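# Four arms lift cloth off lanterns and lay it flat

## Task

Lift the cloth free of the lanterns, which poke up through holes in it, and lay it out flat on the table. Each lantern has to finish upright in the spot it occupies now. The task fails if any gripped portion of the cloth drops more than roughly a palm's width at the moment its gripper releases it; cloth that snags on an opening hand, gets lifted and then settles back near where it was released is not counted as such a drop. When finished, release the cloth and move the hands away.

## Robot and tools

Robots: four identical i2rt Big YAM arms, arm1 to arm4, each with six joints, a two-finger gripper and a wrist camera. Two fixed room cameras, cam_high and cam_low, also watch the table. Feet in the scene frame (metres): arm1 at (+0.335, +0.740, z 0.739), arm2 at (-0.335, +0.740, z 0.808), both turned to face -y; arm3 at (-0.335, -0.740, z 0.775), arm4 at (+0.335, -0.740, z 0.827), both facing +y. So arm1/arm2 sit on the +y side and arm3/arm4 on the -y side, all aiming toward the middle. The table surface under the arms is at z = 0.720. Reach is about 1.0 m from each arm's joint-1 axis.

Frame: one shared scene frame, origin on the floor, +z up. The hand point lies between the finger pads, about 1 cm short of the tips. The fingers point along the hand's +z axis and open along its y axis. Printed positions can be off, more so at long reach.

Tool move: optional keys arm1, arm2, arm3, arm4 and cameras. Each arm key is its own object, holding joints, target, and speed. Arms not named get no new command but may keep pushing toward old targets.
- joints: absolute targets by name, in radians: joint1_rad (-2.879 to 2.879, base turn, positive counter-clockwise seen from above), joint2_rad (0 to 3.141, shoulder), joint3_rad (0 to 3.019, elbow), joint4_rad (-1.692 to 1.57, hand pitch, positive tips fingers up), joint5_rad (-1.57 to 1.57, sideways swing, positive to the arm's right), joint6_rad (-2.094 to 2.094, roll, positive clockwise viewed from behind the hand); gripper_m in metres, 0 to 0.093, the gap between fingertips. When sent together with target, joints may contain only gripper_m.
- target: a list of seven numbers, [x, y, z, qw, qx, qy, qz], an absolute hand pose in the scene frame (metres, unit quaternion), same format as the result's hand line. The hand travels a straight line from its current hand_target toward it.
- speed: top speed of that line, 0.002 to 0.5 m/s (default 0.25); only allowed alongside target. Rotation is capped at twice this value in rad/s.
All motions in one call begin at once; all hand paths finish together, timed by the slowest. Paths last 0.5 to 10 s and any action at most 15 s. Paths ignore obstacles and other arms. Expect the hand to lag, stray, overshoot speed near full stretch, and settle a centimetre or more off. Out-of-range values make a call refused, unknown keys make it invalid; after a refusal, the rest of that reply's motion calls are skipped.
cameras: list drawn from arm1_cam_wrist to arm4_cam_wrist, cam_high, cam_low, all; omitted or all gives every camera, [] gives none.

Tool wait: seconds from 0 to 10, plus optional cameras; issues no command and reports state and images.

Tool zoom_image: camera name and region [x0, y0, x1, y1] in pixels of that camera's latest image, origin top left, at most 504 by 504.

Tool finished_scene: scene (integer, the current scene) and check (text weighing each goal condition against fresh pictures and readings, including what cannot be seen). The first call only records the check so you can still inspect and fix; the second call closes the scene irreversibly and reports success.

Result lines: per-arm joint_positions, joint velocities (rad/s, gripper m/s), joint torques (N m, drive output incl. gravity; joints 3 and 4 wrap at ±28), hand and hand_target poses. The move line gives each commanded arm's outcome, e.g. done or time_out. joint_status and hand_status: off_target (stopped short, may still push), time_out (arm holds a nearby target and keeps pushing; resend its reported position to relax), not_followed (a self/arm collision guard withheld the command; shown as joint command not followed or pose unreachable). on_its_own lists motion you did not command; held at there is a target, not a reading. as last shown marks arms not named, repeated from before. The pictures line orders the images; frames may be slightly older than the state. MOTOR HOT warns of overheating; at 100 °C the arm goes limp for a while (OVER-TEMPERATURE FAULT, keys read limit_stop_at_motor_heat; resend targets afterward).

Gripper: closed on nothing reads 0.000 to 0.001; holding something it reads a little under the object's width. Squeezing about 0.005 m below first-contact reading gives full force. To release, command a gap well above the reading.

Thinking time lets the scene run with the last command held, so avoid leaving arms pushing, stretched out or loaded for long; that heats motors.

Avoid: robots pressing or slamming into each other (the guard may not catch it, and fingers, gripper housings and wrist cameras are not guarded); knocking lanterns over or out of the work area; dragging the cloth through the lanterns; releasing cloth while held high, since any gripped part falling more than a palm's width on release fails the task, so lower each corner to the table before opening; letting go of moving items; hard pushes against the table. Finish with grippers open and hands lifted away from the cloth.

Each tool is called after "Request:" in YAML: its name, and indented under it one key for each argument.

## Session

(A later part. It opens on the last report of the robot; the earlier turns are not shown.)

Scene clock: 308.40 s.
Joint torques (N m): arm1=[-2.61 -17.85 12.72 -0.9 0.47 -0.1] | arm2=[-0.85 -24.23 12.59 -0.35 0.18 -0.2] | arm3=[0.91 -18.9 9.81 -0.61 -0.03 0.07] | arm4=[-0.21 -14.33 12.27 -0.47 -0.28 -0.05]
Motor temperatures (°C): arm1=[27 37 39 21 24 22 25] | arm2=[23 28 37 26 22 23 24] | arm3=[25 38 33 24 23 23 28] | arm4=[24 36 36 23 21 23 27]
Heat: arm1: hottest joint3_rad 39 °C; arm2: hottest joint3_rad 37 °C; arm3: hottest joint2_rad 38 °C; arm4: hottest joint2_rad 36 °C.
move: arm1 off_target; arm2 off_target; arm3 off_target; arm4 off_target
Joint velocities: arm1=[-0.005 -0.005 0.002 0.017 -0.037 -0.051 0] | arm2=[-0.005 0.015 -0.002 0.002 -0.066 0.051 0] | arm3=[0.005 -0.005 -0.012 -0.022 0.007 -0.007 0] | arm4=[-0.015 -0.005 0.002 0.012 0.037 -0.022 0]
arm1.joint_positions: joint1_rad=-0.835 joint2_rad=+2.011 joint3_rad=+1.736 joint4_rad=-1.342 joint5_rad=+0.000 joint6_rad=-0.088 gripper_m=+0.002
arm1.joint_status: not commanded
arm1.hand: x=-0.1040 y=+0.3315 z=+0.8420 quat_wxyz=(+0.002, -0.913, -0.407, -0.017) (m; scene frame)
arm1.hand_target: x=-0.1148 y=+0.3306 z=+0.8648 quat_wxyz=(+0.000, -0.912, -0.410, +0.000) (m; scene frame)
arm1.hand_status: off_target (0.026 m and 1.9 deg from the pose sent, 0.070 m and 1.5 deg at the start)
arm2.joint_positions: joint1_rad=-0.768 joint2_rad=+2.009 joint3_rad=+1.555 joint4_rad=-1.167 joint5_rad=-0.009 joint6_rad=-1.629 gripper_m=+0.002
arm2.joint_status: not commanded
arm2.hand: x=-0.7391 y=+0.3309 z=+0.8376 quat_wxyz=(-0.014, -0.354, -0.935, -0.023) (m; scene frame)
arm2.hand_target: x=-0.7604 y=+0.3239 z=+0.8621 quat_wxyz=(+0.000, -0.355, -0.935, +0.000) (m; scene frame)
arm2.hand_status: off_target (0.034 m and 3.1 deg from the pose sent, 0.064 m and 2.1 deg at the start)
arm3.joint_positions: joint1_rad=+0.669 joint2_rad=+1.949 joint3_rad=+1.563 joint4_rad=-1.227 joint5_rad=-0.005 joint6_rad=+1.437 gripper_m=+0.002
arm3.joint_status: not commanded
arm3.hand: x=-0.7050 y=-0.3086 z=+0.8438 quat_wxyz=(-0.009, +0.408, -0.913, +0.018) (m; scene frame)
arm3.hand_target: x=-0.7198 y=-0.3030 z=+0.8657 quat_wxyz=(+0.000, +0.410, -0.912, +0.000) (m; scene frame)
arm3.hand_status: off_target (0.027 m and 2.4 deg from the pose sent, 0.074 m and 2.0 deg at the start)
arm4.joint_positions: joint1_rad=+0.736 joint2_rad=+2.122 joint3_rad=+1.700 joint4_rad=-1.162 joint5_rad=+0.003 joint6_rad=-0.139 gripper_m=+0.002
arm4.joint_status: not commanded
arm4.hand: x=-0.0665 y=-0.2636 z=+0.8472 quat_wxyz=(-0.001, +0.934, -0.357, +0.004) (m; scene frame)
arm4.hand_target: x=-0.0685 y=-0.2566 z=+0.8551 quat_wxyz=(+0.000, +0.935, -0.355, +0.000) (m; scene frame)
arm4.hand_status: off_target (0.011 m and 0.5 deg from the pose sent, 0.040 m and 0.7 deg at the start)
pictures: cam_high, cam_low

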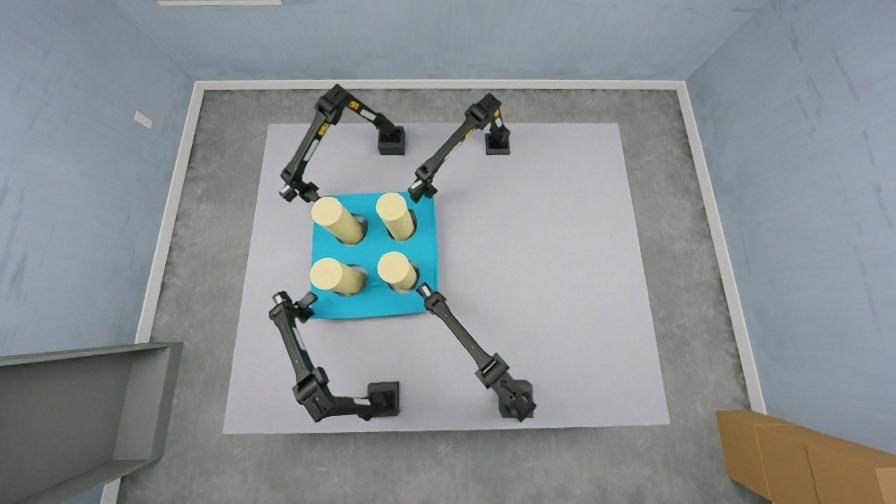

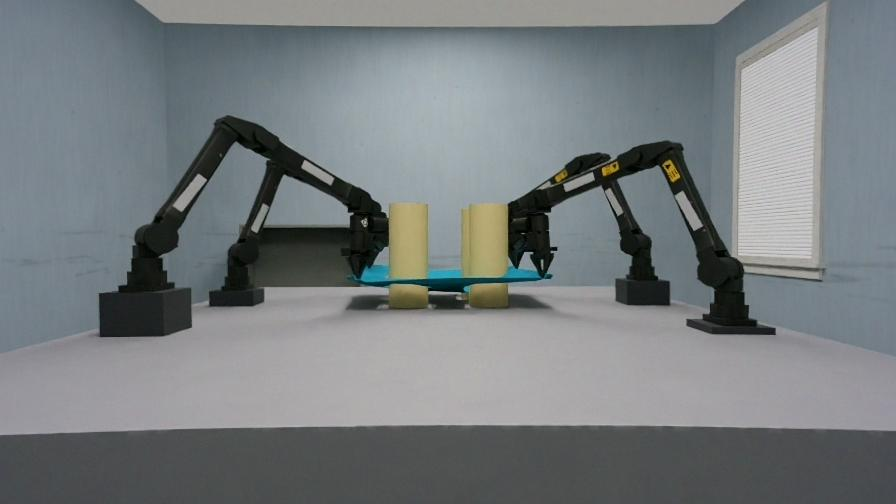

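Request:
move:
  arm1: {"target": [-0.1080, 0.3310, 1.235, 0.3160, 0.8682, 0.3596, -0.1309], "speed": 0.25}
  arm2: {"target": [-0.7500, 0.3300, 1.235, 0.1309, 0.3596, 0.8682, -0.3160], "speed": 0.25}
  arm3: {"target": [-0.7150, -0.3060, 1.235, -0.1309, 0.3596, -0.8682, -0.3160], "speed": 0.25}
  arm4: {"target": [-0.0680, -0.2570, 1.217, -0.3160, 0.8682, -0.3596, -0.1309], "speed": 0.25}
  cameras: ["cam_high", "cam_low"]

Request:
zoom_image:
  camera: "cam_high"
  region: [270, 160, 490, 340]

Request:
zoom_image:
  camera: "cam_low"
  region: [320, 130, 580, 330]

Scene clock: 337.17 s.
Joint torques (N m): arm1=[-0.67 -13.74 12.67 0.31 -0.53 0.09] | arm2=[-0.56 -18.02 14.26 0.54 -0.48 0.03] | arm3=[0.97 -15.21 11.02 0.29 0.38 -0.01] | arm4=[0.97 -10.58 14.75 0.72 0.49 0.11]
Motor temperatures (°C): arm1=[27 39 39 21 24 22 26] | arm2=[23 30 37 26 22 23 24] | arm3=[25 39 36 24 23 23 29] | arm4=[24 36 36 23 21 23 28]
Heat: arm1: hottest joint2_rad 39 °C; arm2: hottest joint3_rad 37 °C; arm3: hottest joint2_rad 39 °C; arm4: hottest joint2_rad 36 °C.
move: arm1 off_target; arm2 off_target; arm3 off_target; arm4 off_target
Joint velocities: arm1=[-0.005 -0.015 -0.022 -0.007 0.037 0.007 -0.001] | arm2=[-0.015 0.005 0.022 -0.017 0.007 -0.007 0] | arm3=[0.015 0.005 -0.002 -0.012 0.081 -0.022 -0.001] | arm4=[-0.015 0.005 -0.007 0.002 -0.022 -0.037 0]
arm1.joint_positions: joint1_rad=-0.981 joint2_rad=+1.828 joint3_rad=+2.367 joint4_rad=-1.670 joint5_rad=-0.540 joint6_rad=-0.063 gripper_m=+0.002
arm1.joint_status: not commanded
arm1.hand: x=-0.1110 y=+0.3295 z=+1.2221 quat_wxyz=(-0.312, -0.867, -0.363, +0.137) (m; scene frame)
arm1.hand_target: x=-0.1099 y=+0.3308 z=+1.2373 quat_wxyz=(-0.318, -0.865, -0.360, +0.148) (m; scene frame)
arm1.hand_status: off_target (0.013 m and 1.0 deg from the pose sent, 0.393 m and 41.1 deg at the start; a joint's target at an end of its range on 23 of 68 steps)
arm2.joint_positions: joint1_rad=-0.923 joint2_rad=+1.645 joint3_rad=+1.921 joint4_rad=-1.434 joint5_rad=-0.554 joint6_rad=-1.611 gripper_m=+0.002
arm2.joint_status: not commanded
arm2.hand: x=-0.7442 y=+0.3262 z=+1.2111 quat_wxyz=(-0.144, -0.358, -0.873, +0.298) (m; scene frame)
arm2.hand_target: x=-0.7526 y=+0.3283 z=+1.2351 quat_wxyz=(-0.132, -0.360, -0.868, +0.316) (m; scene frame)
arm2.hand_status: off_target (0.025 m and 2.6 deg from the pose sent, 0.398 m and 42.0 deg at the start)
arm3.joint_positions: joint1_rad=+0.800 joint2_rad=+1.649 joint3_rad=+1.998 joint4_rad=-1.464 joint5_rad=+0.492 joint6_rad=+1.500 gripper_m=+0.002
arm3.joint_status: not commanded
arm3.hand: x=-0.7126 y=-0.2967 z=+1.2067 quat_wxyz=(-0.143, +0.366, -0.871, -0.294) (m; scene frame)
arm3.hand_target: x=-0.7180 y=-0.3027 z=+1.2340 quat_wxyz=(-0.129, +0.362, -0.867, -0.317) (m; scene frame)
arm3.hand_status: off_target (0.030 m and 3.0 deg from the pose sent, 0.391 m and 41.7 deg at the start)
arm4.joint_positions: joint1_rad=+0.849 joint2_rad=+1.699 joint3_rad=+1.895 joint4_rad=-1.271 joint5_rad=+0.477 joint6_rad=-0.094 gripper_m=+0.002
arm4.joint_status: not commanded
arm4.hand: x=-0.0606 y=-0.2595 z=+1.2042 quat_wxyz=(-0.310, +0.871, -0.361, -0.125) (m; scene frame)
arm4.hand_target: x=-0.0661 y=-0.2595 z=+1.2180 quat_wxyz=(-0.315, +0.868, -0.360, -0.134) (m; scene frame)
arm4.hand_status: off_target (0.015 m and 1.0 deg from the pose sent, 0.370 m and 40.2 deg at the start)
pictures: cam_high, cam_low

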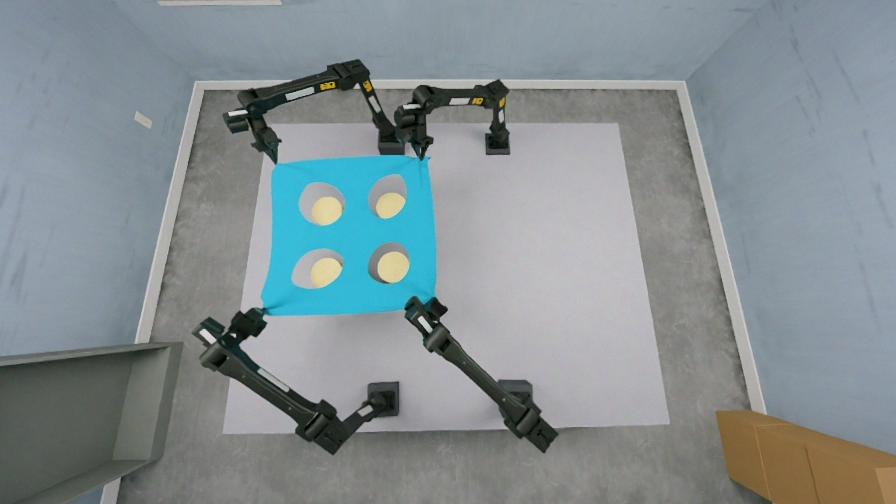

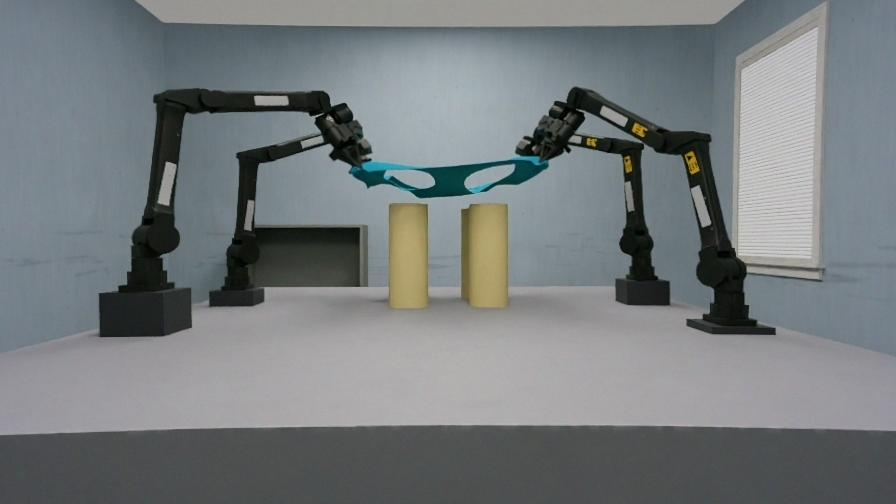

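Scaled by 2.291.

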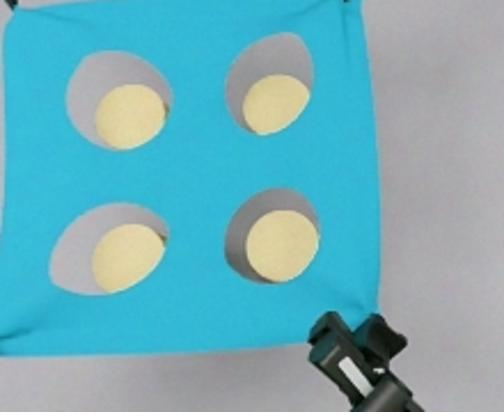

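Scaled by 1.938.

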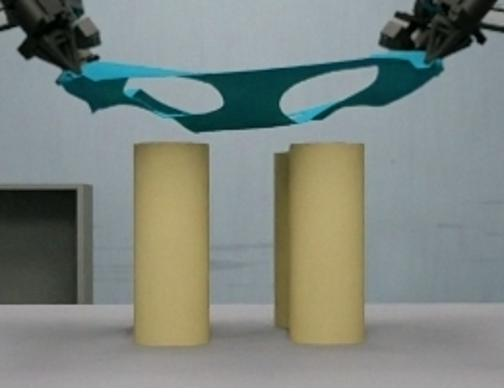

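Request:
move:
  arm1: {"target": [-0.0300, 0.3310, 1.243, 0.3160, 0.8682, 0.3596, -0.1309], "speed": 0.2}
  arm2: {"target": [-0.6720, 0.3300, 1.256, 0.1309, 0.3596, 0.8682, -0.3160], "speed": 0.2}
  arm3: {"target": [-0.6370, -0.3060, 1.260, -0.1309, 0.3596, -0.8682, -0.3160], "speed": 0.2}
  arm4: {"target": [0.0120, -0.2580, 1.248, -0.3160, 0.8682, -0.3596, -0.1309], "speed": 0.2}
  cameras: ["cam_high", "cam_low"]

Request:
zoom_image:
  camera: "cam_low"
  region: [320, 130, 580, 330]

Scene clock: 350.40 s.
Joint torques (N m): arm1=[-1.26 -11.58 9.25 1.22 -0.2 0.09] | arm2=[-0.38 -14.15 8.76 1.98 -0.18 0.07] | arm3=[1.08 -11.58 7.15 0.69 0.19 -0.2] | arm4=[0.21 -8.35 10.71 1.1 0.15 -0.04]
Motor temperatures (°C): arm1=[27 38 42 21 24 22 26] | arm2=[23 30 37 26 22 23 24] | arm3=[25 38 39 24 23 23 29] | arm4=[24 36 39 23 21 23 28]
Heat: arm1: hottest joint3_rad 42 °C; arm2: hottest joint3_rad 37 °C; arm3: hottest joint3_rad 39 °C; arm4: hottest joint3_rad 39 °C.
move: arm1 done; arm2 off_target; arm3 done; arm4 done
Joint velocities: arm1=[0.005 -0.005 0.002 0.007 0.007 0.051 0.001] | arm2=[0.005 -0.005 -0.002 0.007 -0.022 0.022 0] | arm3=[-0.015 -0.005 0.012 -0.002 -0.037 0.037 0] | arm4=[-0.005 -0.005 -0.007 0.002 -0.007 0.022 0.001]
arm1.joint_positions: joint1_rad=-0.887 joint2_rad=+1.642 joint3_rad=+2.167 joint4_rad=-1.628 joint5_rad=-0.512 joint6_rad=+0.028 gripper_m=+0.002
arm1.joint_status: not commanded
arm1.hand: x=-0.0283 y=+0.3302 z=+1.2414 quat_wxyz=(-0.315, -0.867, -0.365, +0.126) (m; scene frame)
arm1.hand_target: x=-0.0296 y=+0.3307 z=+1.2437 quat_wxyz=(-0.316, -0.868, -0.360, +0.130) (m; scene frame)
arm1.hand_status: done (0.002 m and 0.8 deg from the pose sent, 0.084 m and 1.0 deg at the start)
arm2.joint_positions: joint1_rad=-0.819 joint2_rad=+1.474 joint3_rad=+1.844 joint4_rad=-1.434 joint5_rad=-0.508 joint6_rad=-1.505 gripper_m=+0.002
arm2.joint_status: not commanded
arm2.hand: x=-0.6622 y=+0.3282 z=+1.2621 quat_wxyz=(-0.135, -0.350, -0.872, +0.315) (m; scene frame)
arm2.hand_target: x=-0.6719 y=+0.3285 z=+1.2565 quat_wxyz=(-0.131, -0.359, -0.868, +0.316) (m; scene frame)
arm2.hand_status: off_target (0.012 m and 1.3 deg from the pose sent, 0.085 m and 2.6 deg at the start)
arm3.joint_positions: joint1_rad=+0.684 joint2_rad=+1.496 joint3_rad=+1.947 joint4_rad=-1.465 joint5_rad=+0.441 joint6_rad=+1.410 gripper_m=+0.002
arm3.joint_status: not commanded
arm3.hand: x=-0.6312 y=-0.3000 z=+1.2613 quat_wxyz=(-0.133, +0.347, -0.872, -0.318) (m; scene frame)
arm3.hand_target: x=-0.6372 y=-0.3045 z=+1.2605 quat_wxyz=(-0.131, +0.360, -0.868, -0.317) (m; scene frame)
arm3.hand_status: done (0.008 m and 1.5 deg from the pose sent, 0.093 m and 3.0 deg at the start)
arm4.joint_positions: joint1_rad=+0.749 joint2_rad=+1.558 joint3_rad=+1.845 joint4_rad=-1.276 joint5_rad=+0.433 joint6_rad=-0.185 gripper_m=+0.002
arm4.joint_status: not commanded
arm4.hand: x=+0.0128 y=-0.2593 z=+1.2580 quat_wxyz=(-0.321, +0.862, -0.367, -0.144) (m; scene frame)
arm4.hand_target: x=+0.0124 y=-0.2581 z=+1.2482 quat_wxyz=(-0.316, +0.868, -0.360, -0.131) (m; scene frame)
arm4.hand_status: done (0.010 m and 1.9 deg from the pose sent, 0.085 m and 1.0 deg at the start)
pictures: cam_high, cam_low

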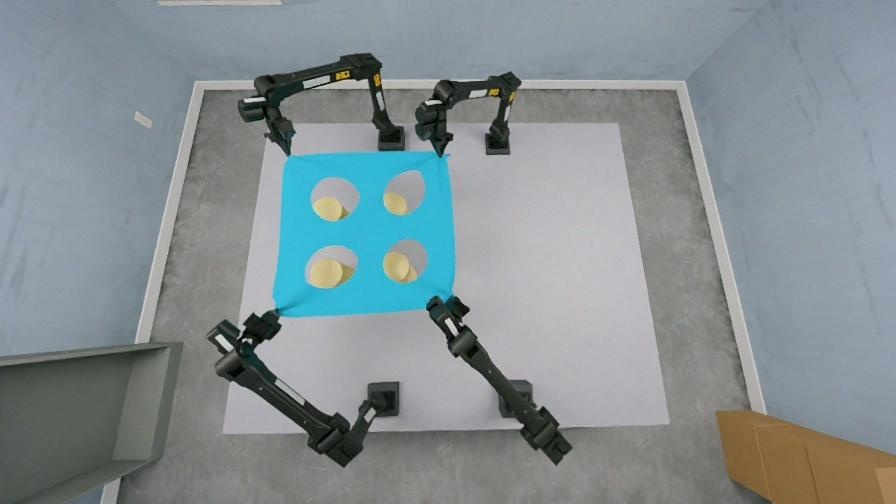

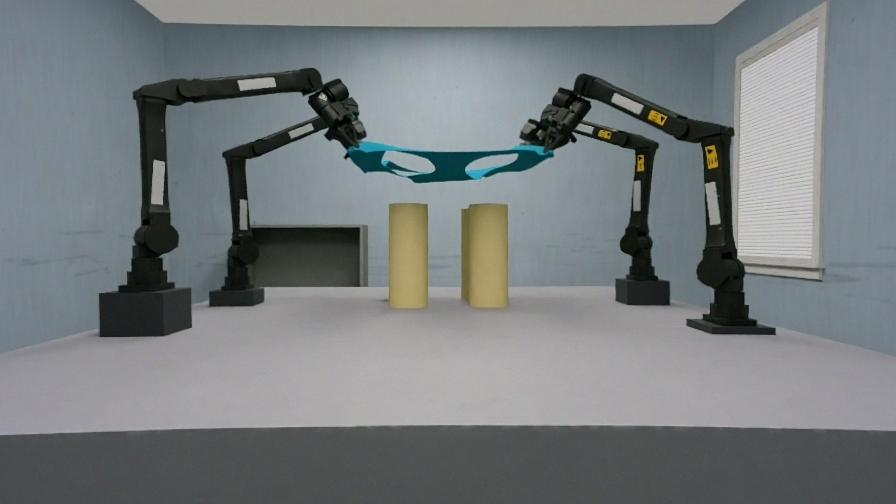

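Scaled by 1.938.

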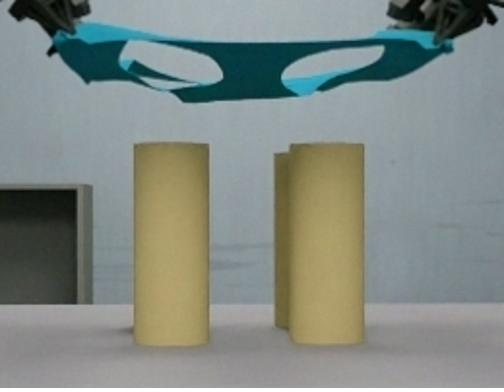

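Request:
move:
  arm1: {"target": [0.5500, 0.3310, 1.235, 0.3160, 0.8682, 0.3596, -0.1309], "speed": 0.33}
  arm2: {"target": [-0.0830, 0.3300, 1.240, 0.1309, 0.3596, 0.8682, -0.3160], "speed": 0.33}
  arm3: {"target": [-0.0420, -0.3050, 1.240, -0.1309, 0.3596, -0.8682, -0.3160], "speed": 0.33}
  arm4: {"target": [0.5970, -0.2570, 1.240, -0.3160, 0.8682, -0.3596, -0.1309], "speed": 0.33}
  cameras: ["cam_high", "cam_low"]

Scene clock: 363.10 s.
Joint torques (N m): arm1=[-0.97 -8.82 15.1 0.69 0.57 0.1] | arm2=[-0.03 -14.04 15.36 0.49 0.42 0.04] | arm3=[0.32 -12.57 11.73 0.17 -0.15 -0.2] | arm4=[0.67 -7.65 16.08 0.96 -0.43 -0.04]
Motor temperatures (°C): arm1=[27 36 41 21 24 22 26] | arm2=[23 29 38 26 22 23 24] | arm3=[25 37 39 24 23 23 29] | arm4=[24 35 39 23 21 23 28]
Heat: arm1: hottest joint3_rad 41 °C; arm2: hottest joint3_rad 38 °C; arm3: hottest joint3_rad 39 °C; arm4: hottest joint3_rad 39 °C.
move: arm1 off_target; arm2 off_target; arm3 off_target; arm4 off_target
Joint velocities: arm1=[-0.015 0.015 -0.007 -0.007 -0.051 -0.051 0.001] | arm2=[-0.005 -0.005 -0.002 -0.012 -0.007 -0.007 0] | arm3=[0.015 0.005 0.002 0.007 0.051 0.051 0] | arm4=[-0.005 -0.015 -0.012 -0.002 0.051 0.007 0]
arm1.joint_positions: joint1_rad=+0.608 joint2_rad=+1.334 joint3_rad=+1.729 joint4_rad=-1.462 joint5_rad=+0.358 joint6_rad=+1.294 gripper_m=+0.002
arm1.joint_status: not commanded
arm1.hand: x=+0.5593 y=+0.3330 z=+1.1994 quat_wxyz=(-0.276, -0.875, -0.374, +0.132) (m; scene frame)
arm1.hand_target: x=+0.5581 y=+0.3360 z=+1.2332 quat_wxyz=(-0.309, -0.871, -0.360, +0.124) (m; scene frame)
arm1.hand_status: off_target (0.037 m and 4.9 deg from the pose sent, 0.578 m and 0.8 deg at the start)
arm2.joint_positions: joint1_rad=+0.728 joint2_rad=+1.333 joint3_rad=+1.549 joint4_rad=-1.281 joint5_rad=+0.432 joint6_rad=-0.222 gripper_m=+0.002
arm2.joint_status: not commanded
arm2.hand: x=-0.0735 y=+0.3262 z=+1.2014 quat_wxyz=(-0.103, -0.346, -0.882, +0.302) (m; scene frame)
arm2.hand_target: x=-0.0781 y=+0.3238 z=+1.2397 quat_wxyz=(-0.130, -0.359, -0.868, +0.318) (m; scene frame)
arm2.hand_status: off_target (0.040 m and 4.2 deg from the pose sent, 0.580 m and 1.3 deg at the start)
arm3.joint_positions: joint1_rad=-0.775 joint2_rad=+1.487 joint3_rad=+1.792 joint4_rad=-1.372 joint5_rad=-0.451 joint6_rad=+0.200 gripper_m=+0.002
arm3.joint_status: not commanded
arm3.hand: x=-0.0354 y=-0.2993 z=+1.2092 quat_wxyz=(-0.109, +0.348, -0.878, -0.311) (m; scene frame)
arm3.hand_target: x=-0.0384 y=-0.2997 z=+1.2406 quat_wxyz=(-0.133, +0.358, -0.866, -0.322) (m; scene frame)
arm3.hand_status: off_target (0.032 m and 3.1 deg from the pose sent, 0.590 m and 1.5 deg at the start)
arm4.joint_positions: joint1_rad=-0.569 joint2_rad=+1.448 joint3_rad=+1.631 joint4_rad=-1.199 joint5_rad=-0.360 joint6_rad=-1.264 gripper_m=+0.002
arm4.joint_status: not commanded
arm4.hand: x=+0.5946 y=-0.2626 z=+1.2142 quat_wxyz=(-0.294, +0.870, -0.372, -0.133) (m; scene frame)
arm4.hand_target: x=+0.5966 y=-0.2575 z=+1.2394 quat_wxyz=(-0.316, +0.869, -0.359, -0.128) (m; scene frame)
arm4.hand_status: off_target (0.026 m and 2.9 deg from the pose sent, 0.585 m and 1.9 deg at the start)
pictures: cam_high, cam_low

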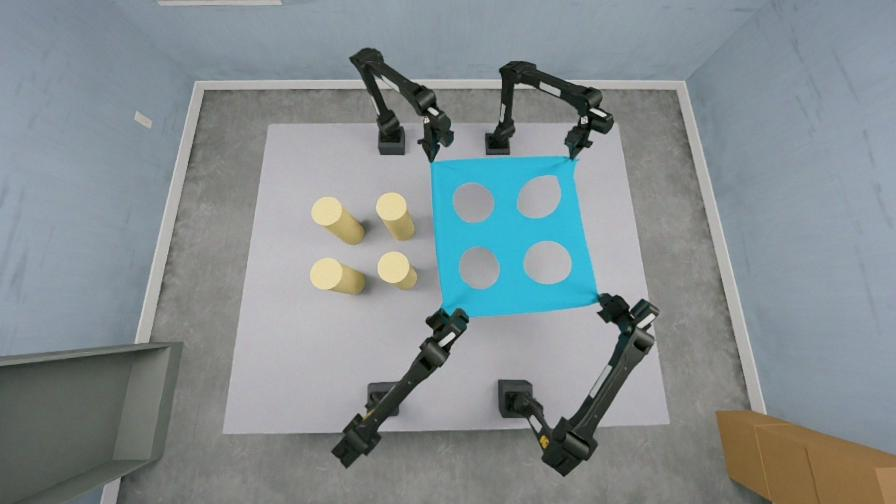

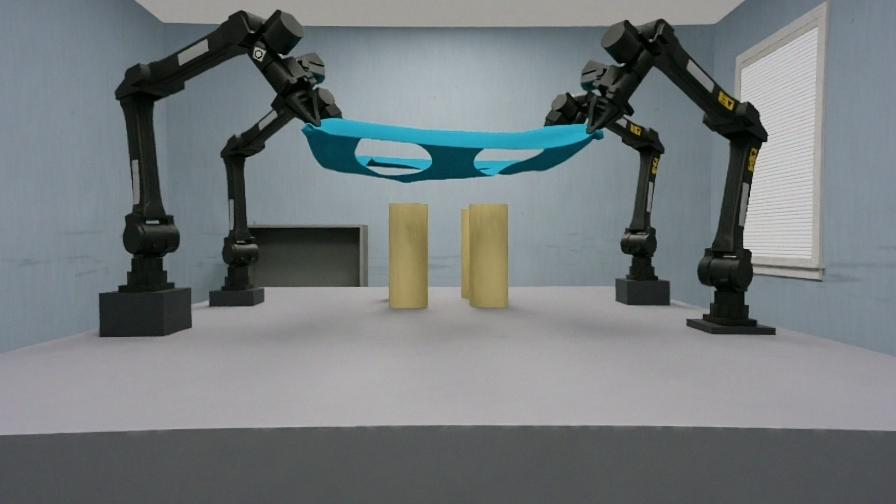

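Request:
move:
  cameras: ["cam_high", "cam_low"]

Scene clock: 368.50 s.
Joint torques (N m): arm1=[-1.03 -7.77 15.01 0.59 0.5 0.11] | arm2=[-0.26 -13.98 15.35 0.54 0.4 0.05] | arm3=[0.32 -12.63 11.74 0.17 -0.17 -0.19] | arm4=[0.67 -7.59 16.09 1.01 -0.42 -0.04]
Motor temperatures (°C): arm1=[27 35 43 21 24 22 26] | arm2=[23 29 40 26 22 23 24] | arm3=[25 36 39 24 23 23 29] | arm4=[24 35 40 23 21 23 28]
Heat: arm1: hottest joint3_rad 43 °C; arm2: hottest joint3_rad 40 °C; arm3: hottest joint3_rad 39 °C; arm4: hottest joint3_rad 40 °C.
Joint velocities: arm1=[-0.015 0.015 -0.012 0.002 0.022 -0.022 0] | arm2=[-0.005 -0.005 -0.002 -0.007 -0.081 0.051 0] | arm3=[-0.005 0.005 -0.002 -0.002 -0.037 -0.037 0] | arm4=[-0.005 -0.005 0.002 -0.012 -0.051 -0.066 0]
arm1.joint_positions: joint1_rad=+0.608 joint2_rad=+1.334 joint3_rad=+1.729 joint4_rad=-1.462 joint5_rad=+0.358 joint6_rad=+1.295 gripper_m=+0.002
arm1.joint_status: not commanded
arm1.hand: x=+0.5593 y=+0.3330 z=+1.1994 quat_wxyz=(-0.276, -0.875, -0.374, +0.132) (m; scene frame)
arm1.hand_target: x=+0.5581 y=+0.3360 z=+1.2332 quat_wxyz=(-0.309, -0.871, -0.360, +0.124) (m; scene frame)
arm1.hand_status: off_target (0.037 m and 4.9 deg from the pose sent, 0.578 m and 0.8 deg at the start)
arm2.joint_positions: joint1_rad=+0.728 joint2_rad=+1.333 joint3_rad=+1.549 joint4_rad=-1.281 joint5_rad=+0.432 joint6_rad=-0.221 gripper_m=+0.002
arm2.joint_status: not commanded
arm2.hand: x=-0.0735 y=+0.3263 z=+1.2014 quat_wxyz=(-0.103, -0.347, -0.882, +0.301) (m; scene frame)
arm2.hand_target: x=-0.0781 y=+0.3238 z=+1.2397 quat_wxyz=(-0.130, -0.359, -0.868, +0.318) (m; scene frame)
arm2.hand_status: off_target (0.040 m and 4.2 deg from the pose sent, 0.580 m and 1.3 deg at the start)
arm3.joint_positions: joint1_rad=-0.775 joint2_rad=+1.487 joint3_rad=+1.792 joint4_rad=-1.372 joint5_rad=-0.451 joint6_rad=+0.199 gripper_m=+0.002
arm3.joint_status: not commanded
arm3.hand: x=-0.0355 y=-0.2994 z=+1.2092 quat_wxyz=(-0.109, +0.348, -0.878, -0.311) (m; scene frame)
arm3.hand_target: x=-0.0384 y=-0.2997 z=+1.2406 quat_wxyz=(-0.133, +0.358, -0.866, -0.322) (m; scene frame)
arm3.hand_status: off_target (0.032 m and 3.1 deg from the pose sent, 0.590 m and 1.5 deg at the start)
arm4.joint_positions: joint1_rad=-0.569 joint2_rad=+1.448 joint3_rad=+1.631 joint4_rad=-1.199 joint5_rad=-0.360 joint6_rad=-1.264 gripper_m=+0.002
arm4.joint_status: not commanded
arm4.hand: x=+0.5946 y=-0.2626 z=+1.2142 quat_wxyz=(-0.294, +0.870, -0.372, -0.133) (m; scene frame)
arm4.hand_target: x=+0.5966 y=-0.2575 z=+1.2394 quat_wxyz=(-0.316, +0.869, -0.359, -0.128) (m; scene frame)
arm4.hand_status: off_target (0.026 m and 2.9 deg from the pose sent, 0.585 m and 1.9 deg at the start)
pictures: cam_high, cam_low

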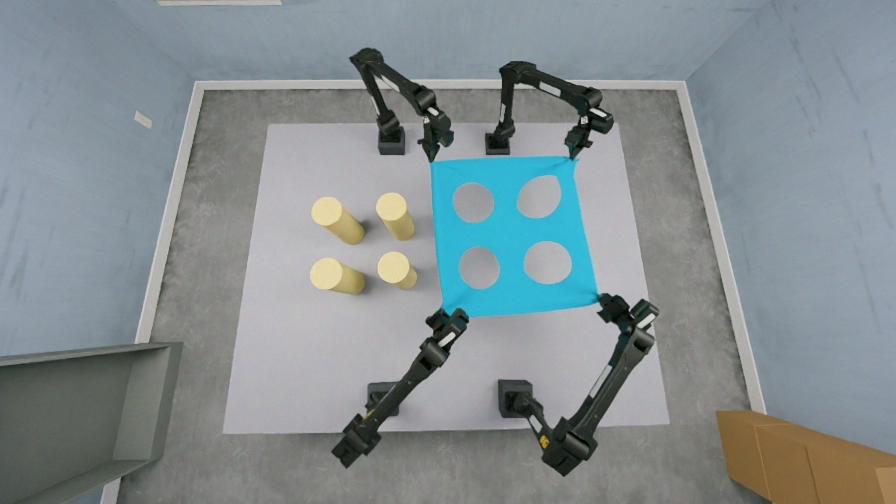

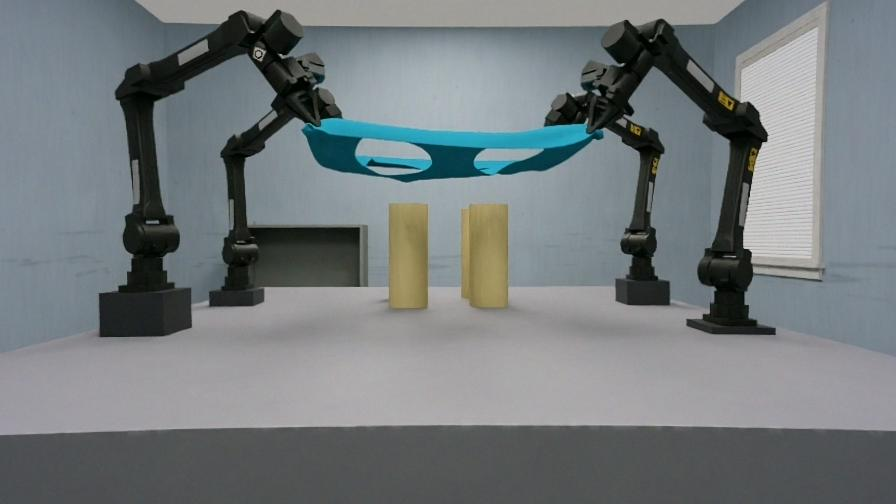

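Request:
move:
  arm1: {"target": [0.552, 0.327, 0.760, 0, 0.9121, 0.4099, 0], "speed": 0.35}
  arm2: {"target": [-0.083, 0.322, 0.765, 0, 0.3551, 0.9348, 0], "speed": 0.35}
  arm3: {"target": [-0.042, -0.312, 0.765, 0, 0.4099, -0.9121, 0], "speed": 0.35}
  arm4: {"target": [0.597, -0.261, 0.765, 0, 0.9348, -0.3551, 0], "speed": 0.35}
  cameras: ["cam_high", "cam_low"]

Scene clock: 374.63 s.
Joint torques (N m): arm1=[-1.32 -13.1 7.35 -0.06 -0.2 -0.11] | arm2=[0.56 -19.72 6.95 0.2 -0.34 -0.21] | arm3=[-0.32 -17.73 5.68 0.08 0.42 0.03] | arm4=[0.85 -11.99 9.62 0.12 0.21 -0.02]
Motor temperatures (°C): arm1=[27 35 43 21 24 22 26] | arm2=[23 29 40 26 22 23 24] | arm3=[25 36 38 24 24 23 29] | arm4=[24 35 40 23 21 23 28]
Heat: arm1: hottest joint3_rad 43 °C; arm2: hottest joint3_rad 40 °C; arm3: hottest joint3_rad 38 °C; arm4: hottest joint3_rad 40 °C.
move: arm1 done; arm2 done; arm3 off_target; arm4 done
Joint velocities: arm1=[-0.005 0.005 -0.007 -0.007 -0.051 -0.007 0.001] | arm2=[0.005 -0.005 0.017 -0.022 -0.007 -0.022 0] | arm3=[0.005 -0.005 -0.002 -0.007 -0.007 -0.051 0.002] | arm4=[0.005 -0.005 -0.012 -0.007 -0.051 0.022 0]
arm1.joint_positions: joint1_rad=+0.457 joint2_rad=+1.773 joint3_rad=+1.117 joint4_rad=-0.926 joint5_rad=-0.010 joint6_rad=+1.220 gripper_m=+0.002
arm1.joint_status: not commanded
arm1.hand: x=+0.5471 y=+0.3272 z=+0.7527 quat_wxyz=(+0.001, -0.917, -0.400, +0.000) (m; scene frame)
arm1.hand_target: x=+0.5499 y=+0.3294 z=+0.7590 quat_wxyz=(-0.003, -0.913, -0.408, -0.005) (m; scene frame)
arm1.hand_status: done (0.009 m and 1.3 deg from the pose sent, 0.439 m and 35.8 deg at the start)
arm2.joint_positions: joint1_rad=+0.558 joint2_rad=+1.903 joint3_rad=+1.129 joint4_rad=-0.804 joint5_rad=+0.013 joint6_rad=-0.289 gripper_m=+0.002
arm2.joint_status: not commanded
arm2.hand: x=-0.0880 y=+0.3274 z=+0.7599 quat_wxyz=(+0.007, -0.360, -0.933, +0.001) (m; scene frame)
arm2.hand_target: x=-0.0863 y=+0.3258 z=+0.7648 quat_wxyz=(+0.001, -0.355, -0.935, +0.001) (m; scene frame)
arm2.hand_status: done (0.009 m and 1.0 deg from the pose sent, 0.436 m and 37.2 deg at the start)
arm3.joint_positions: joint1_rad=-0.630 joint2_rad=+1.931 joint3_rad=+1.257 joint4_rad=-0.922 joint5_rad=-0.008 joint6_rad=+0.132 gripper_m=+0.002
arm3.joint_status: not commanded
arm3.hand: x=-0.0503 y=-0.3152 z=+0.7577 quat_wxyz=(+0.008, +0.410, -0.912, +0.001) (m; scene frame)
arm3.hand_target: x=-0.0458 y=-0.3169 z=+0.7650 quat_wxyz=(+0.000, +0.407, -0.913, +0.000) (m; scene frame)
arm3.hand_status: off_target (0.012 m and 0.9 deg from the pose sent, 0.444 m and 38.8 deg at the start)
arm4.joint_positions: joint1_rad=-0.467 joint2_rad=+2.064 joint3_rad=+1.326 joint4_rad=-0.851 joint5_rad=+0.001 joint6_rad=-1.335 gripper_m=+0.002
arm4.joint_status: not commanded
arm4.hand: x=+0.5943 y=-0.2668 z=+0.7590 quat_wxyz=(+0.006, +0.933, -0.360, -0.003) (m; scene frame)
arm4.hand_target: x=+0.5986 y=-0.2582 z=+0.7637 quat_wxyz=(-0.001, +0.935, -0.355, +0.002) (m; scene frame)
arm4.hand_status: done (0.009 m and 1.0 deg from the pose sent, 0.449 m and 38.0 deg at the start)
pictures: cam_high, cam_low

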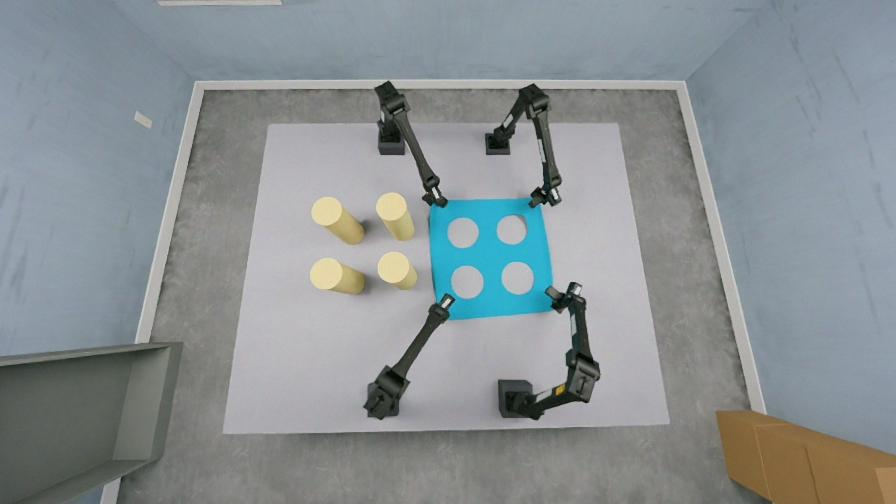

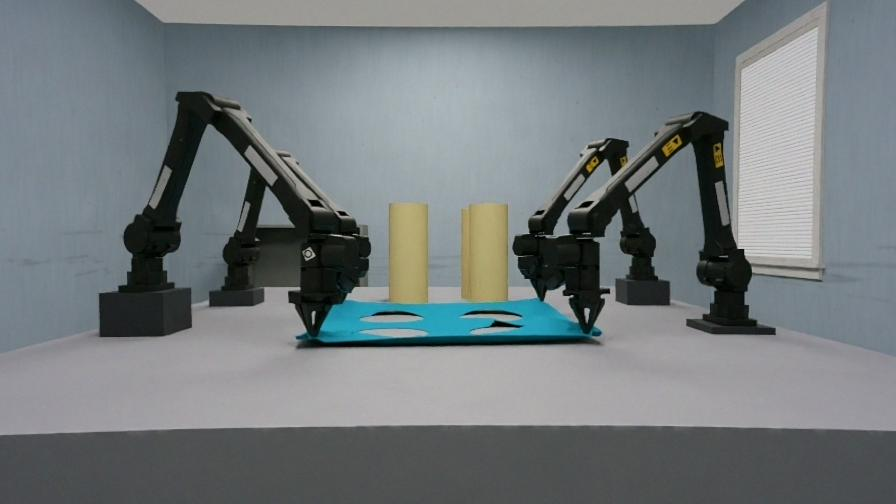

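Request:
move:
  arm1: {"joints": {"gripper_m": 0.06}}
  arm2: {"joints": {"gripper_m": 0.06}}
  arm3: {"joints": {"gripper_m": 0.06}}
  arm4: {"joints": {"gripper_m": 0.06}}
  cameras: ["cam_high", "cam_low"]

Scene clock: 379.37 s.
Joint torques (N m): arm1=[-1.55 -13.1 7.41 0.05 0.03 -0.07] | arm2=[0.32 -19.78 7.09 0.2 -0.18 -0.18] | arm3=[-0.38 -17.73 5.74 0.08 0.24 0.02] | arm4=[1.03 -12.1 9.65 0.12 -0.02 -0.03]
Motor temperatures (°C): arm1=[27 34 42 21 24 22 26] | arm2=[23 29 40 26 22 23 24] | arm3=[25 36 38 24 24 23 29] | arm4=[24 35 40 23 21 23 28]
Heat: arm1: hottest joint3_rad 42 °C; arm2: hottest joint3_rad 40 °C; arm3: hottest joint3_rad 38 °C; arm4: hottest joint3_rad 40 °C.
move: arm1 done; arm2 done; arm3 done; arm4 done
Joint velocities: arm1=[-0.005 0.005 0.002 -0.012 0.066 -0.022 0.001] | arm2=[-0.005 -0.015 -0.007 -0.012 -0.022 0.007 0] | arm3=[-0.015 -0.005 -0.007 0.002 -0.051 -0.022 0] | arm4=[-0.005 -0.005 -0.002 -0.002 -0.022 -0.007 0]
arm1.joint_positions: joint1_rad=+0.457 joint2_rad=+1.773 joint3_rad=+1.116 joint4_rad=-0.926 joint5_rad=-0.016 joint6_rad=+1.218 gripper_m=+0.060
arm1.joint_status: all done
arm1.hand: x=+0.5480 y=+0.3284 z=+0.7524 quat_wxyz=(+0.002, -0.916, -0.401, -0.003) (m; scene frame)
arm1.hand_target: x=+0.5499 y=+0.3293 z=+0.7590 quat_wxyz=(-0.003, -0.913, -0.407, -0.005) (m; scene frame)
arm1.hand_status: not commanded
arm2.joint_positions: joint1_rad=+0.558 joint2_rad=+1.903 joint3_rad=+1.129 joint4_rad=-0.805 joint5_rad=+0.008 joint6_rad=-0.291 gripper_m=+0.060
arm2.joint_status: all done
arm2.hand: x=-0.0874 y=+0.3278 z=+0.7601 quat_wxyz=(+0.006, -0.359, -0.933, -0.001) (m; scene frame)
arm2.hand_target: x=-0.0863 y=+0.3259 z=+0.7648 quat_wxyz=(+0.001, -0.355, -0.935, +0.000) (m; scene frame)
arm2.hand_status: not commanded
arm3.joint_positions: joint1_rad=-0.631 joint2_rad=+1.931 joint3_rad=+1.255 joint4_rad=-0.922 joint5_rad=-0.003 joint6_rad=+0.132 gripper_m=+0.060
arm3.joint_status: all done
arm3.hand: x=-0.0499 y=-0.3164 z=+0.7572 quat_wxyz=(+0.007, +0.410, -0.912, +0.003) (m; scene frame)
arm3.hand_target: x=-0.0460 y=-0.3170 z=+0.7649 quat_wxyz=(+0.000, +0.407, -0.913, +0.000) (m; scene frame)
arm3.hand_status: not commanded
arm4.joint_positions: joint1_rad=-0.467 joint2_rad=+2.064 joint3_rad=+1.326 joint4_rad=-0.851 joint5_rad=+0.007 joint6_rad=-1.335 gripper_m=+0.060
arm4.joint_status: all done
arm4.hand: x=+0.5951 y=-0.2675 z=+0.7590 quat_wxyz=(+0.007, +0.933, -0.360, -0.001) (m; scene frame)
arm4.hand_target: x=+0.5985 y=-0.2583 z=+0.7637 quat_wxyz=(-0.001, +0.935, -0.355, +0.002) (m; scene frame)
arm4.hand_status: not commanded
pictures: cam_high, cam_low

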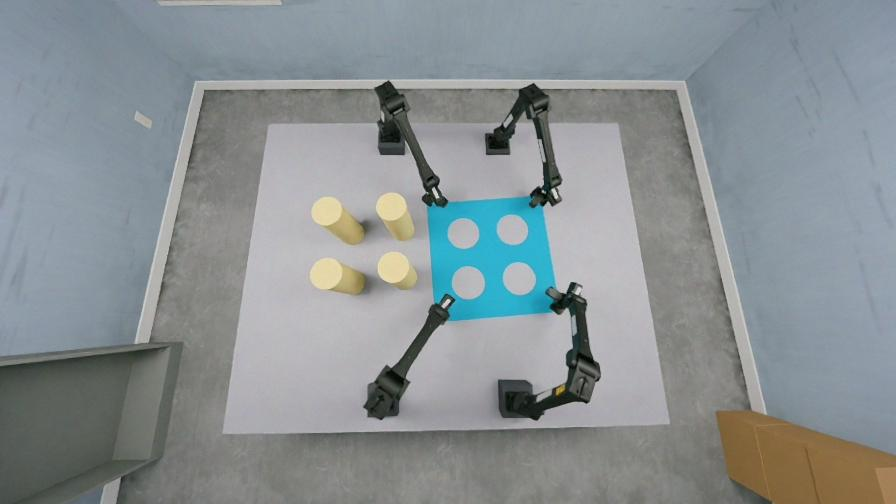

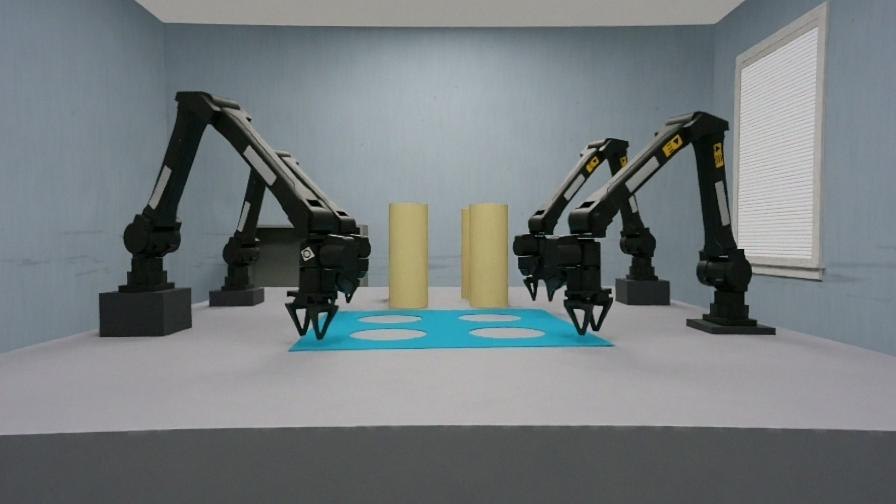

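Request:
move:
  arm1: {"target": [0.550, 0.329, 0.885, 0, 0.9121, 0.4099, 0], "speed": 0.3}
  arm2: {"target": [-0.086, 0.326, 0.890, 0, 0.3551, 0.9348, 0], "speed": 0.3}
  arm3: {"target": [-0.046, -0.317, 0.890, 0, 0.4099, -0.9121, 0], "speed": 0.3}
  arm4: {"target": [0.598, -0.259, 0.890, 0, 0.9348, -0.3551, 0], "speed": 0.3}
  cameras: ["all"]

Scene clock: 383.00 s.
Joint torques (N m): arm1=[-1.14 -10.05 11.96 -0.32 0.4 -0.05] | arm2=[0.44 -16.38 11.22 -0.13 -0.18 -0.16] | arm3=[-0.38 -14.86 9.11 -0.42 0.2 -0.05] | arm4=[0.85 -10.46 11.34 -0.05 -0.18 -0.01]
Motor temperatures (°C): arm1=[27 34 42 21 24 22 26] | arm2=[23 29 39 26 22 23 24] | arm3=[25 36 38 24 24 23 29] | arm4=[24 35 39 23 21 23 28]
Heat: arm1: hottest joint3_rad 42 °C; arm2: hottest joint3_rad 39 °C; arm3: hottest joint3_rad 38 °C; arm4: hottest joint3_rad 39 °C.
move: arm1 off_target; arm2 off_target; arm3 off_target; arm4 done
Joint velocities: arm1=[-0.015 -0.015 0.007 -0.017 0.037 0.037 0] | arm2=[-0.005 -0.005 0.002 -0.007 -0.022 0.037 0] | arm3=[-0.005 0.005 0.002 -0.007 -0.037 0.022 0] | arm4=[-0.005 0.005 -0.022 0.002 0.022 -0.007 0]
arm1.joint_positions: joint1_rad=+0.457 joint2_rad=+1.603 joint3_rad=+1.262 joint4_rad=-1.256 joint5_rad=-0.015 joint6_rad=+1.214 gripper_m=+0.060
arm1.joint_status: not commanded
arm1.hand: x=+0.5447 y=+0.3374 z=+0.8768 quat_wxyz=(+0.009, -0.915, -0.403, -0.002) (m; scene frame)
arm1.hand_target: x=+0.5504 y=+0.3284 z=+0.8850 quat_wxyz=(+0.000, -0.912, -0.410, +0.000) (m; scene frame)
arm1.hand_status: off_target (0.013 m and 1.4 deg from the pose sent, 0.133 m and 1.2 deg at the start)
arm2.joint_positions: joint1_rad=+0.558 joint2_rad=+1.696 joint3_rad=+1.214 joint4_rad=-1.103 joint5_rad=+0.007 joint6_rad=-0.291 gripper_m=+0.060
arm2.joint_status: not commanded
arm2.hand: x=-0.0920 y=+0.3354 z=+0.8815 quat_wxyz=(+0.007, -0.359, -0.933, -0.003) (m; scene frame)
arm2.hand_target: x=-0.0854 y=+0.3249 z=+0.8897 quat_wxyz=(+0.000, -0.355, -0.935, +0.000) (m; scene frame)
arm2.hand_status: off_target (0.014 m and 1.1 deg from the pose sent, 0.130 m and 0.8 deg at the start)
arm3.joint_positions: joint1_rad=-0.631 joint2_rad=+1.759 joint3_rad=+1.367 joint4_rad=-1.207 joint5_rad=-0.003 joint6_rad=+0.132 gripper_m=+0.060
arm3.joint_status: not commanded
arm3.hand: x=-0.0535 y=-0.3215 z=+0.8788 quat_wxyz=(+0.008, +0.410, -0.912, +0.004) (m; scene frame)
arm3.hand_target: x=-0.0450 y=-0.3155 z=+0.8892 quat_wxyz=(+0.000, +0.410, -0.912, +0.000) (m; scene frame)
arm3.hand_status: off_target (0.014 m and 1.0 deg from the pose sent, 0.133 m and 0.9 deg at the start)
arm4.joint_positions: joint1_rad=-0.467 joint2_rad=+1.869 joint3_rad=+1.422 joint4_rad=-1.126 joint5_rad=+0.007 joint6_rad=-1.335 gripper_m=+0.060
arm4.joint_status: not commanded
arm4.hand: x=+0.5968 y=-0.2661 z=+0.8914 quat_wxyz=(-0.001, +0.933, -0.360, +0.000) (m; scene frame)
arm4.hand_target: x=+0.5975 y=-0.2598 z=+0.8907 quat_wxyz=(+0.000, +0.935, -0.355, +0.000) (m; scene frame)
arm4.hand_status: done (0.007 m and 0.7 deg from the pose sent, 0.131 m and 1.0 deg at the start)
pictures: arm1_cam_wrist, arm2_cam_wrist, arm3_cam_wrist, arm4_cam_wrist, cam_high, cam_low
camera_calibration:
arm1_cam_wrist: T_world_to_cam=[[-0.738179, 0.67459, 0.00440693, 0.172331], [0.558035, 0.60694, 0.56588, -0.996731], [0.379062, 0.42018, -0.824476, 0.504991], [0, 0, 0, 1]] pos_world=[0.491999, 0.276516, 0.979624]
arm2_cam_wrist: T_world_to_cam=[[-0.675018, -0.737773, -0.00648975, 0.194316], [-0.591204, 0.535612, 0.602991, -0.761397], [-0.441394, 0.410866, -0.797722, 0.646541], [0, 0, 0, 1]] pos_world=[-0.0335951, 0.285532, 0.976136]
arm3_cam_wrist: T_world_to_cam=[[0.750235, -0.661163, -0.00328332, -0.168841], [-0.530128, -0.6045, 0.594596, -0.738725], [-0.39511, -0.444346, -0.804018, 0.667666], [0, 0, 0, 1]] pos_world=[-0.00114696, -0.261516, 0.975504]
arm4_cam_wrist: T_world_to_cam=[[0.667296, 0.744784, 0.00357851, -0.204152], [0.599394, -0.539872, 0.590986, -1.02458], [0.442089, -0.392218, -0.806674, 0.471503], [0, 0, 0, 1]] pos_world=[0.54191, -0.216161, 0.986592]

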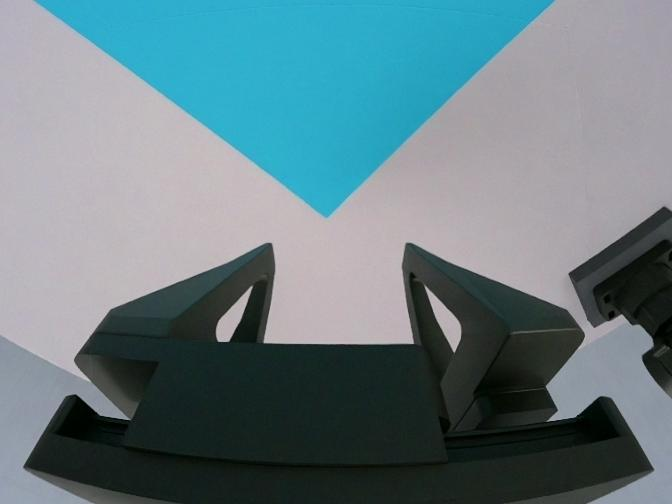

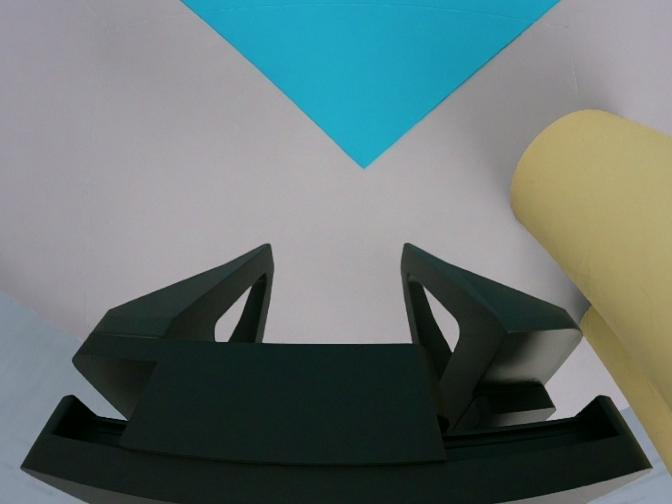

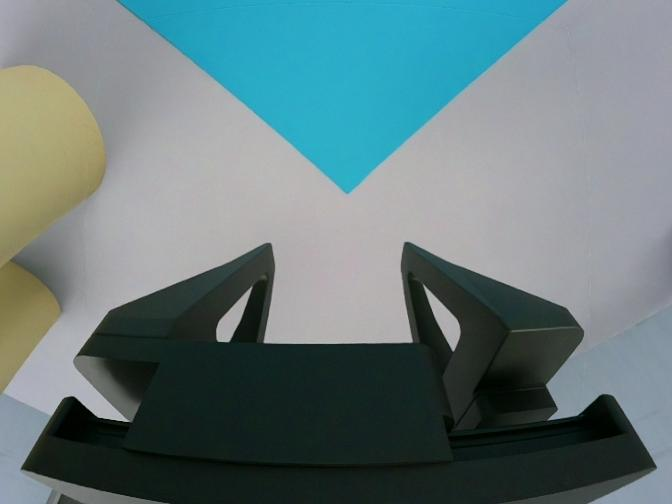

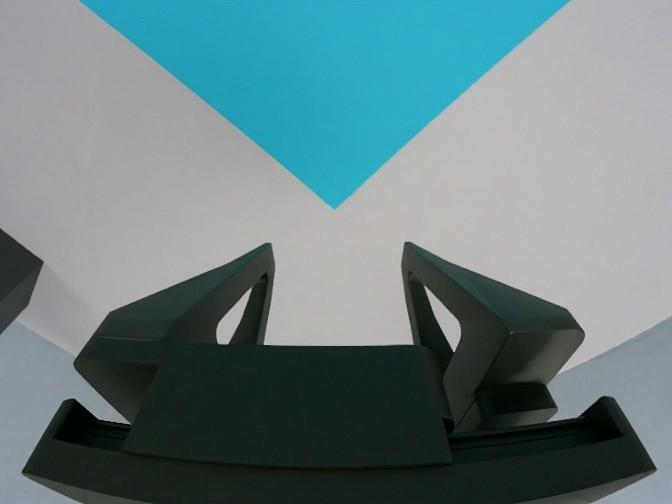

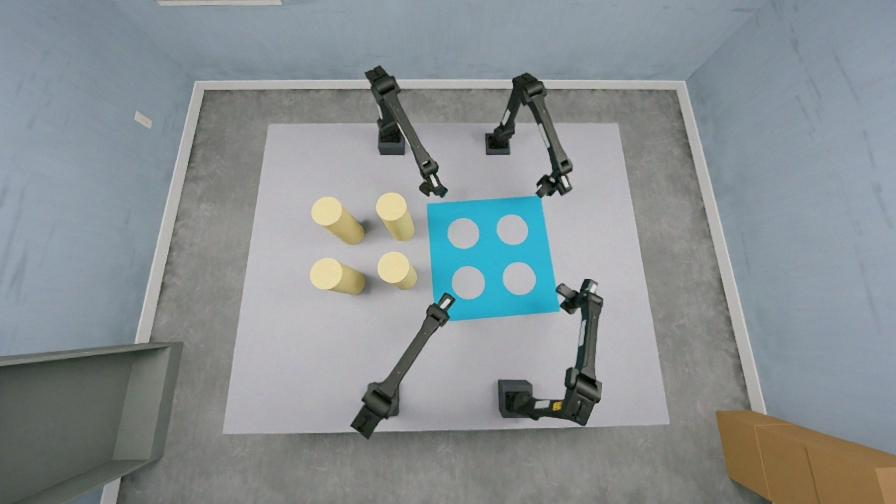

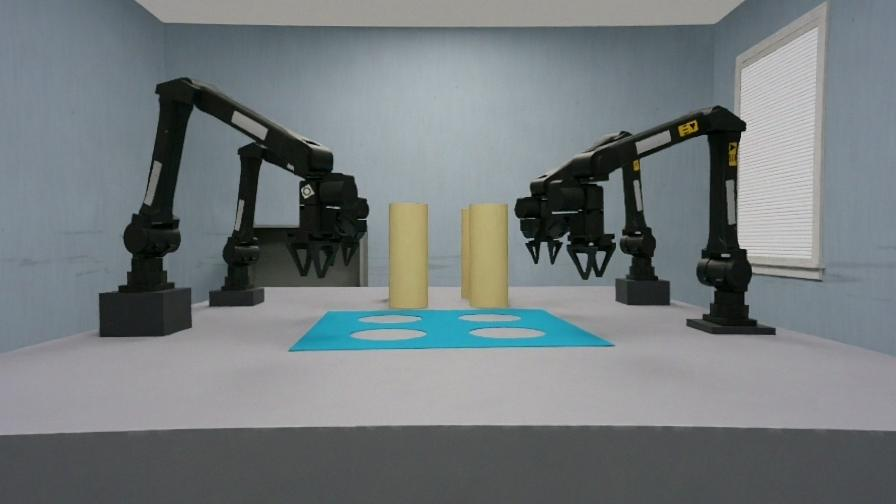

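Request:
zoom_image:
  camera: "cam_high"
  region: [290, 170, 590, 340]

Request:
zoom_image:
  camera: "cam_low"
  region: [270, 180, 630, 370]

Scaled by 1.680.

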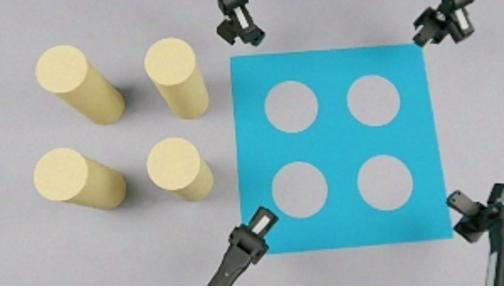

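Scaled by 1.400.

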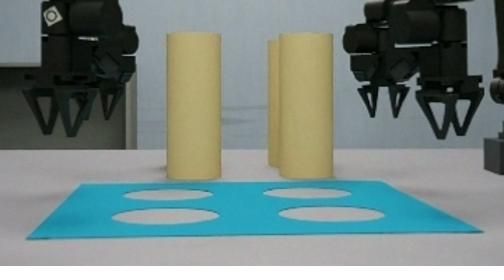

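Request:
finished_scene:
  scene: 2
  check: "Cloth off the lanterns: cam_high shows the blue cloth wholly to the right of all four lanterns, with a visible strip of bare table between its left edge and the nearest lantern bases; through its four holes only the table is visible. cam_low shows the same, with the lanterns behind the cloth's far edge. Flat: cam_high shows a four-sided sheet with straight edges and four open round holes, no fold or doubled corner; all four wrist cameras show a clean single-layer pointed corner lying on the table; cam_low shows the sheet level on the table with no hump or raised corner. Very small ripples could not be seen, but none shows in shading. Lanterns: four seen in cam_high at the same pixels as before the work (tops at about (330,212), (392,207), (330,272), (395,268)), all upright; cam_low shows three upright and the fourth is hidden behind one of them, but cam_high shows it standing; a shift of a few millimetres could not be seen. Release: all four grippers read 0.060 m, hands are at z 0.877-0.891, about 15 cm above the cloth, with nothing hanging from the fingers in the wrist images. At release the hands were only about 2-3 cm above their contact height, so no drop beyond a palm's width. Nothing was knocked or pushed out of the work area. Arms are at rest and clear of the cloth and lanterns."

This call ended nothing. Check each condition that your pictures could not show: look closer or test it, and mend what is not met. Then call finished_scene again.


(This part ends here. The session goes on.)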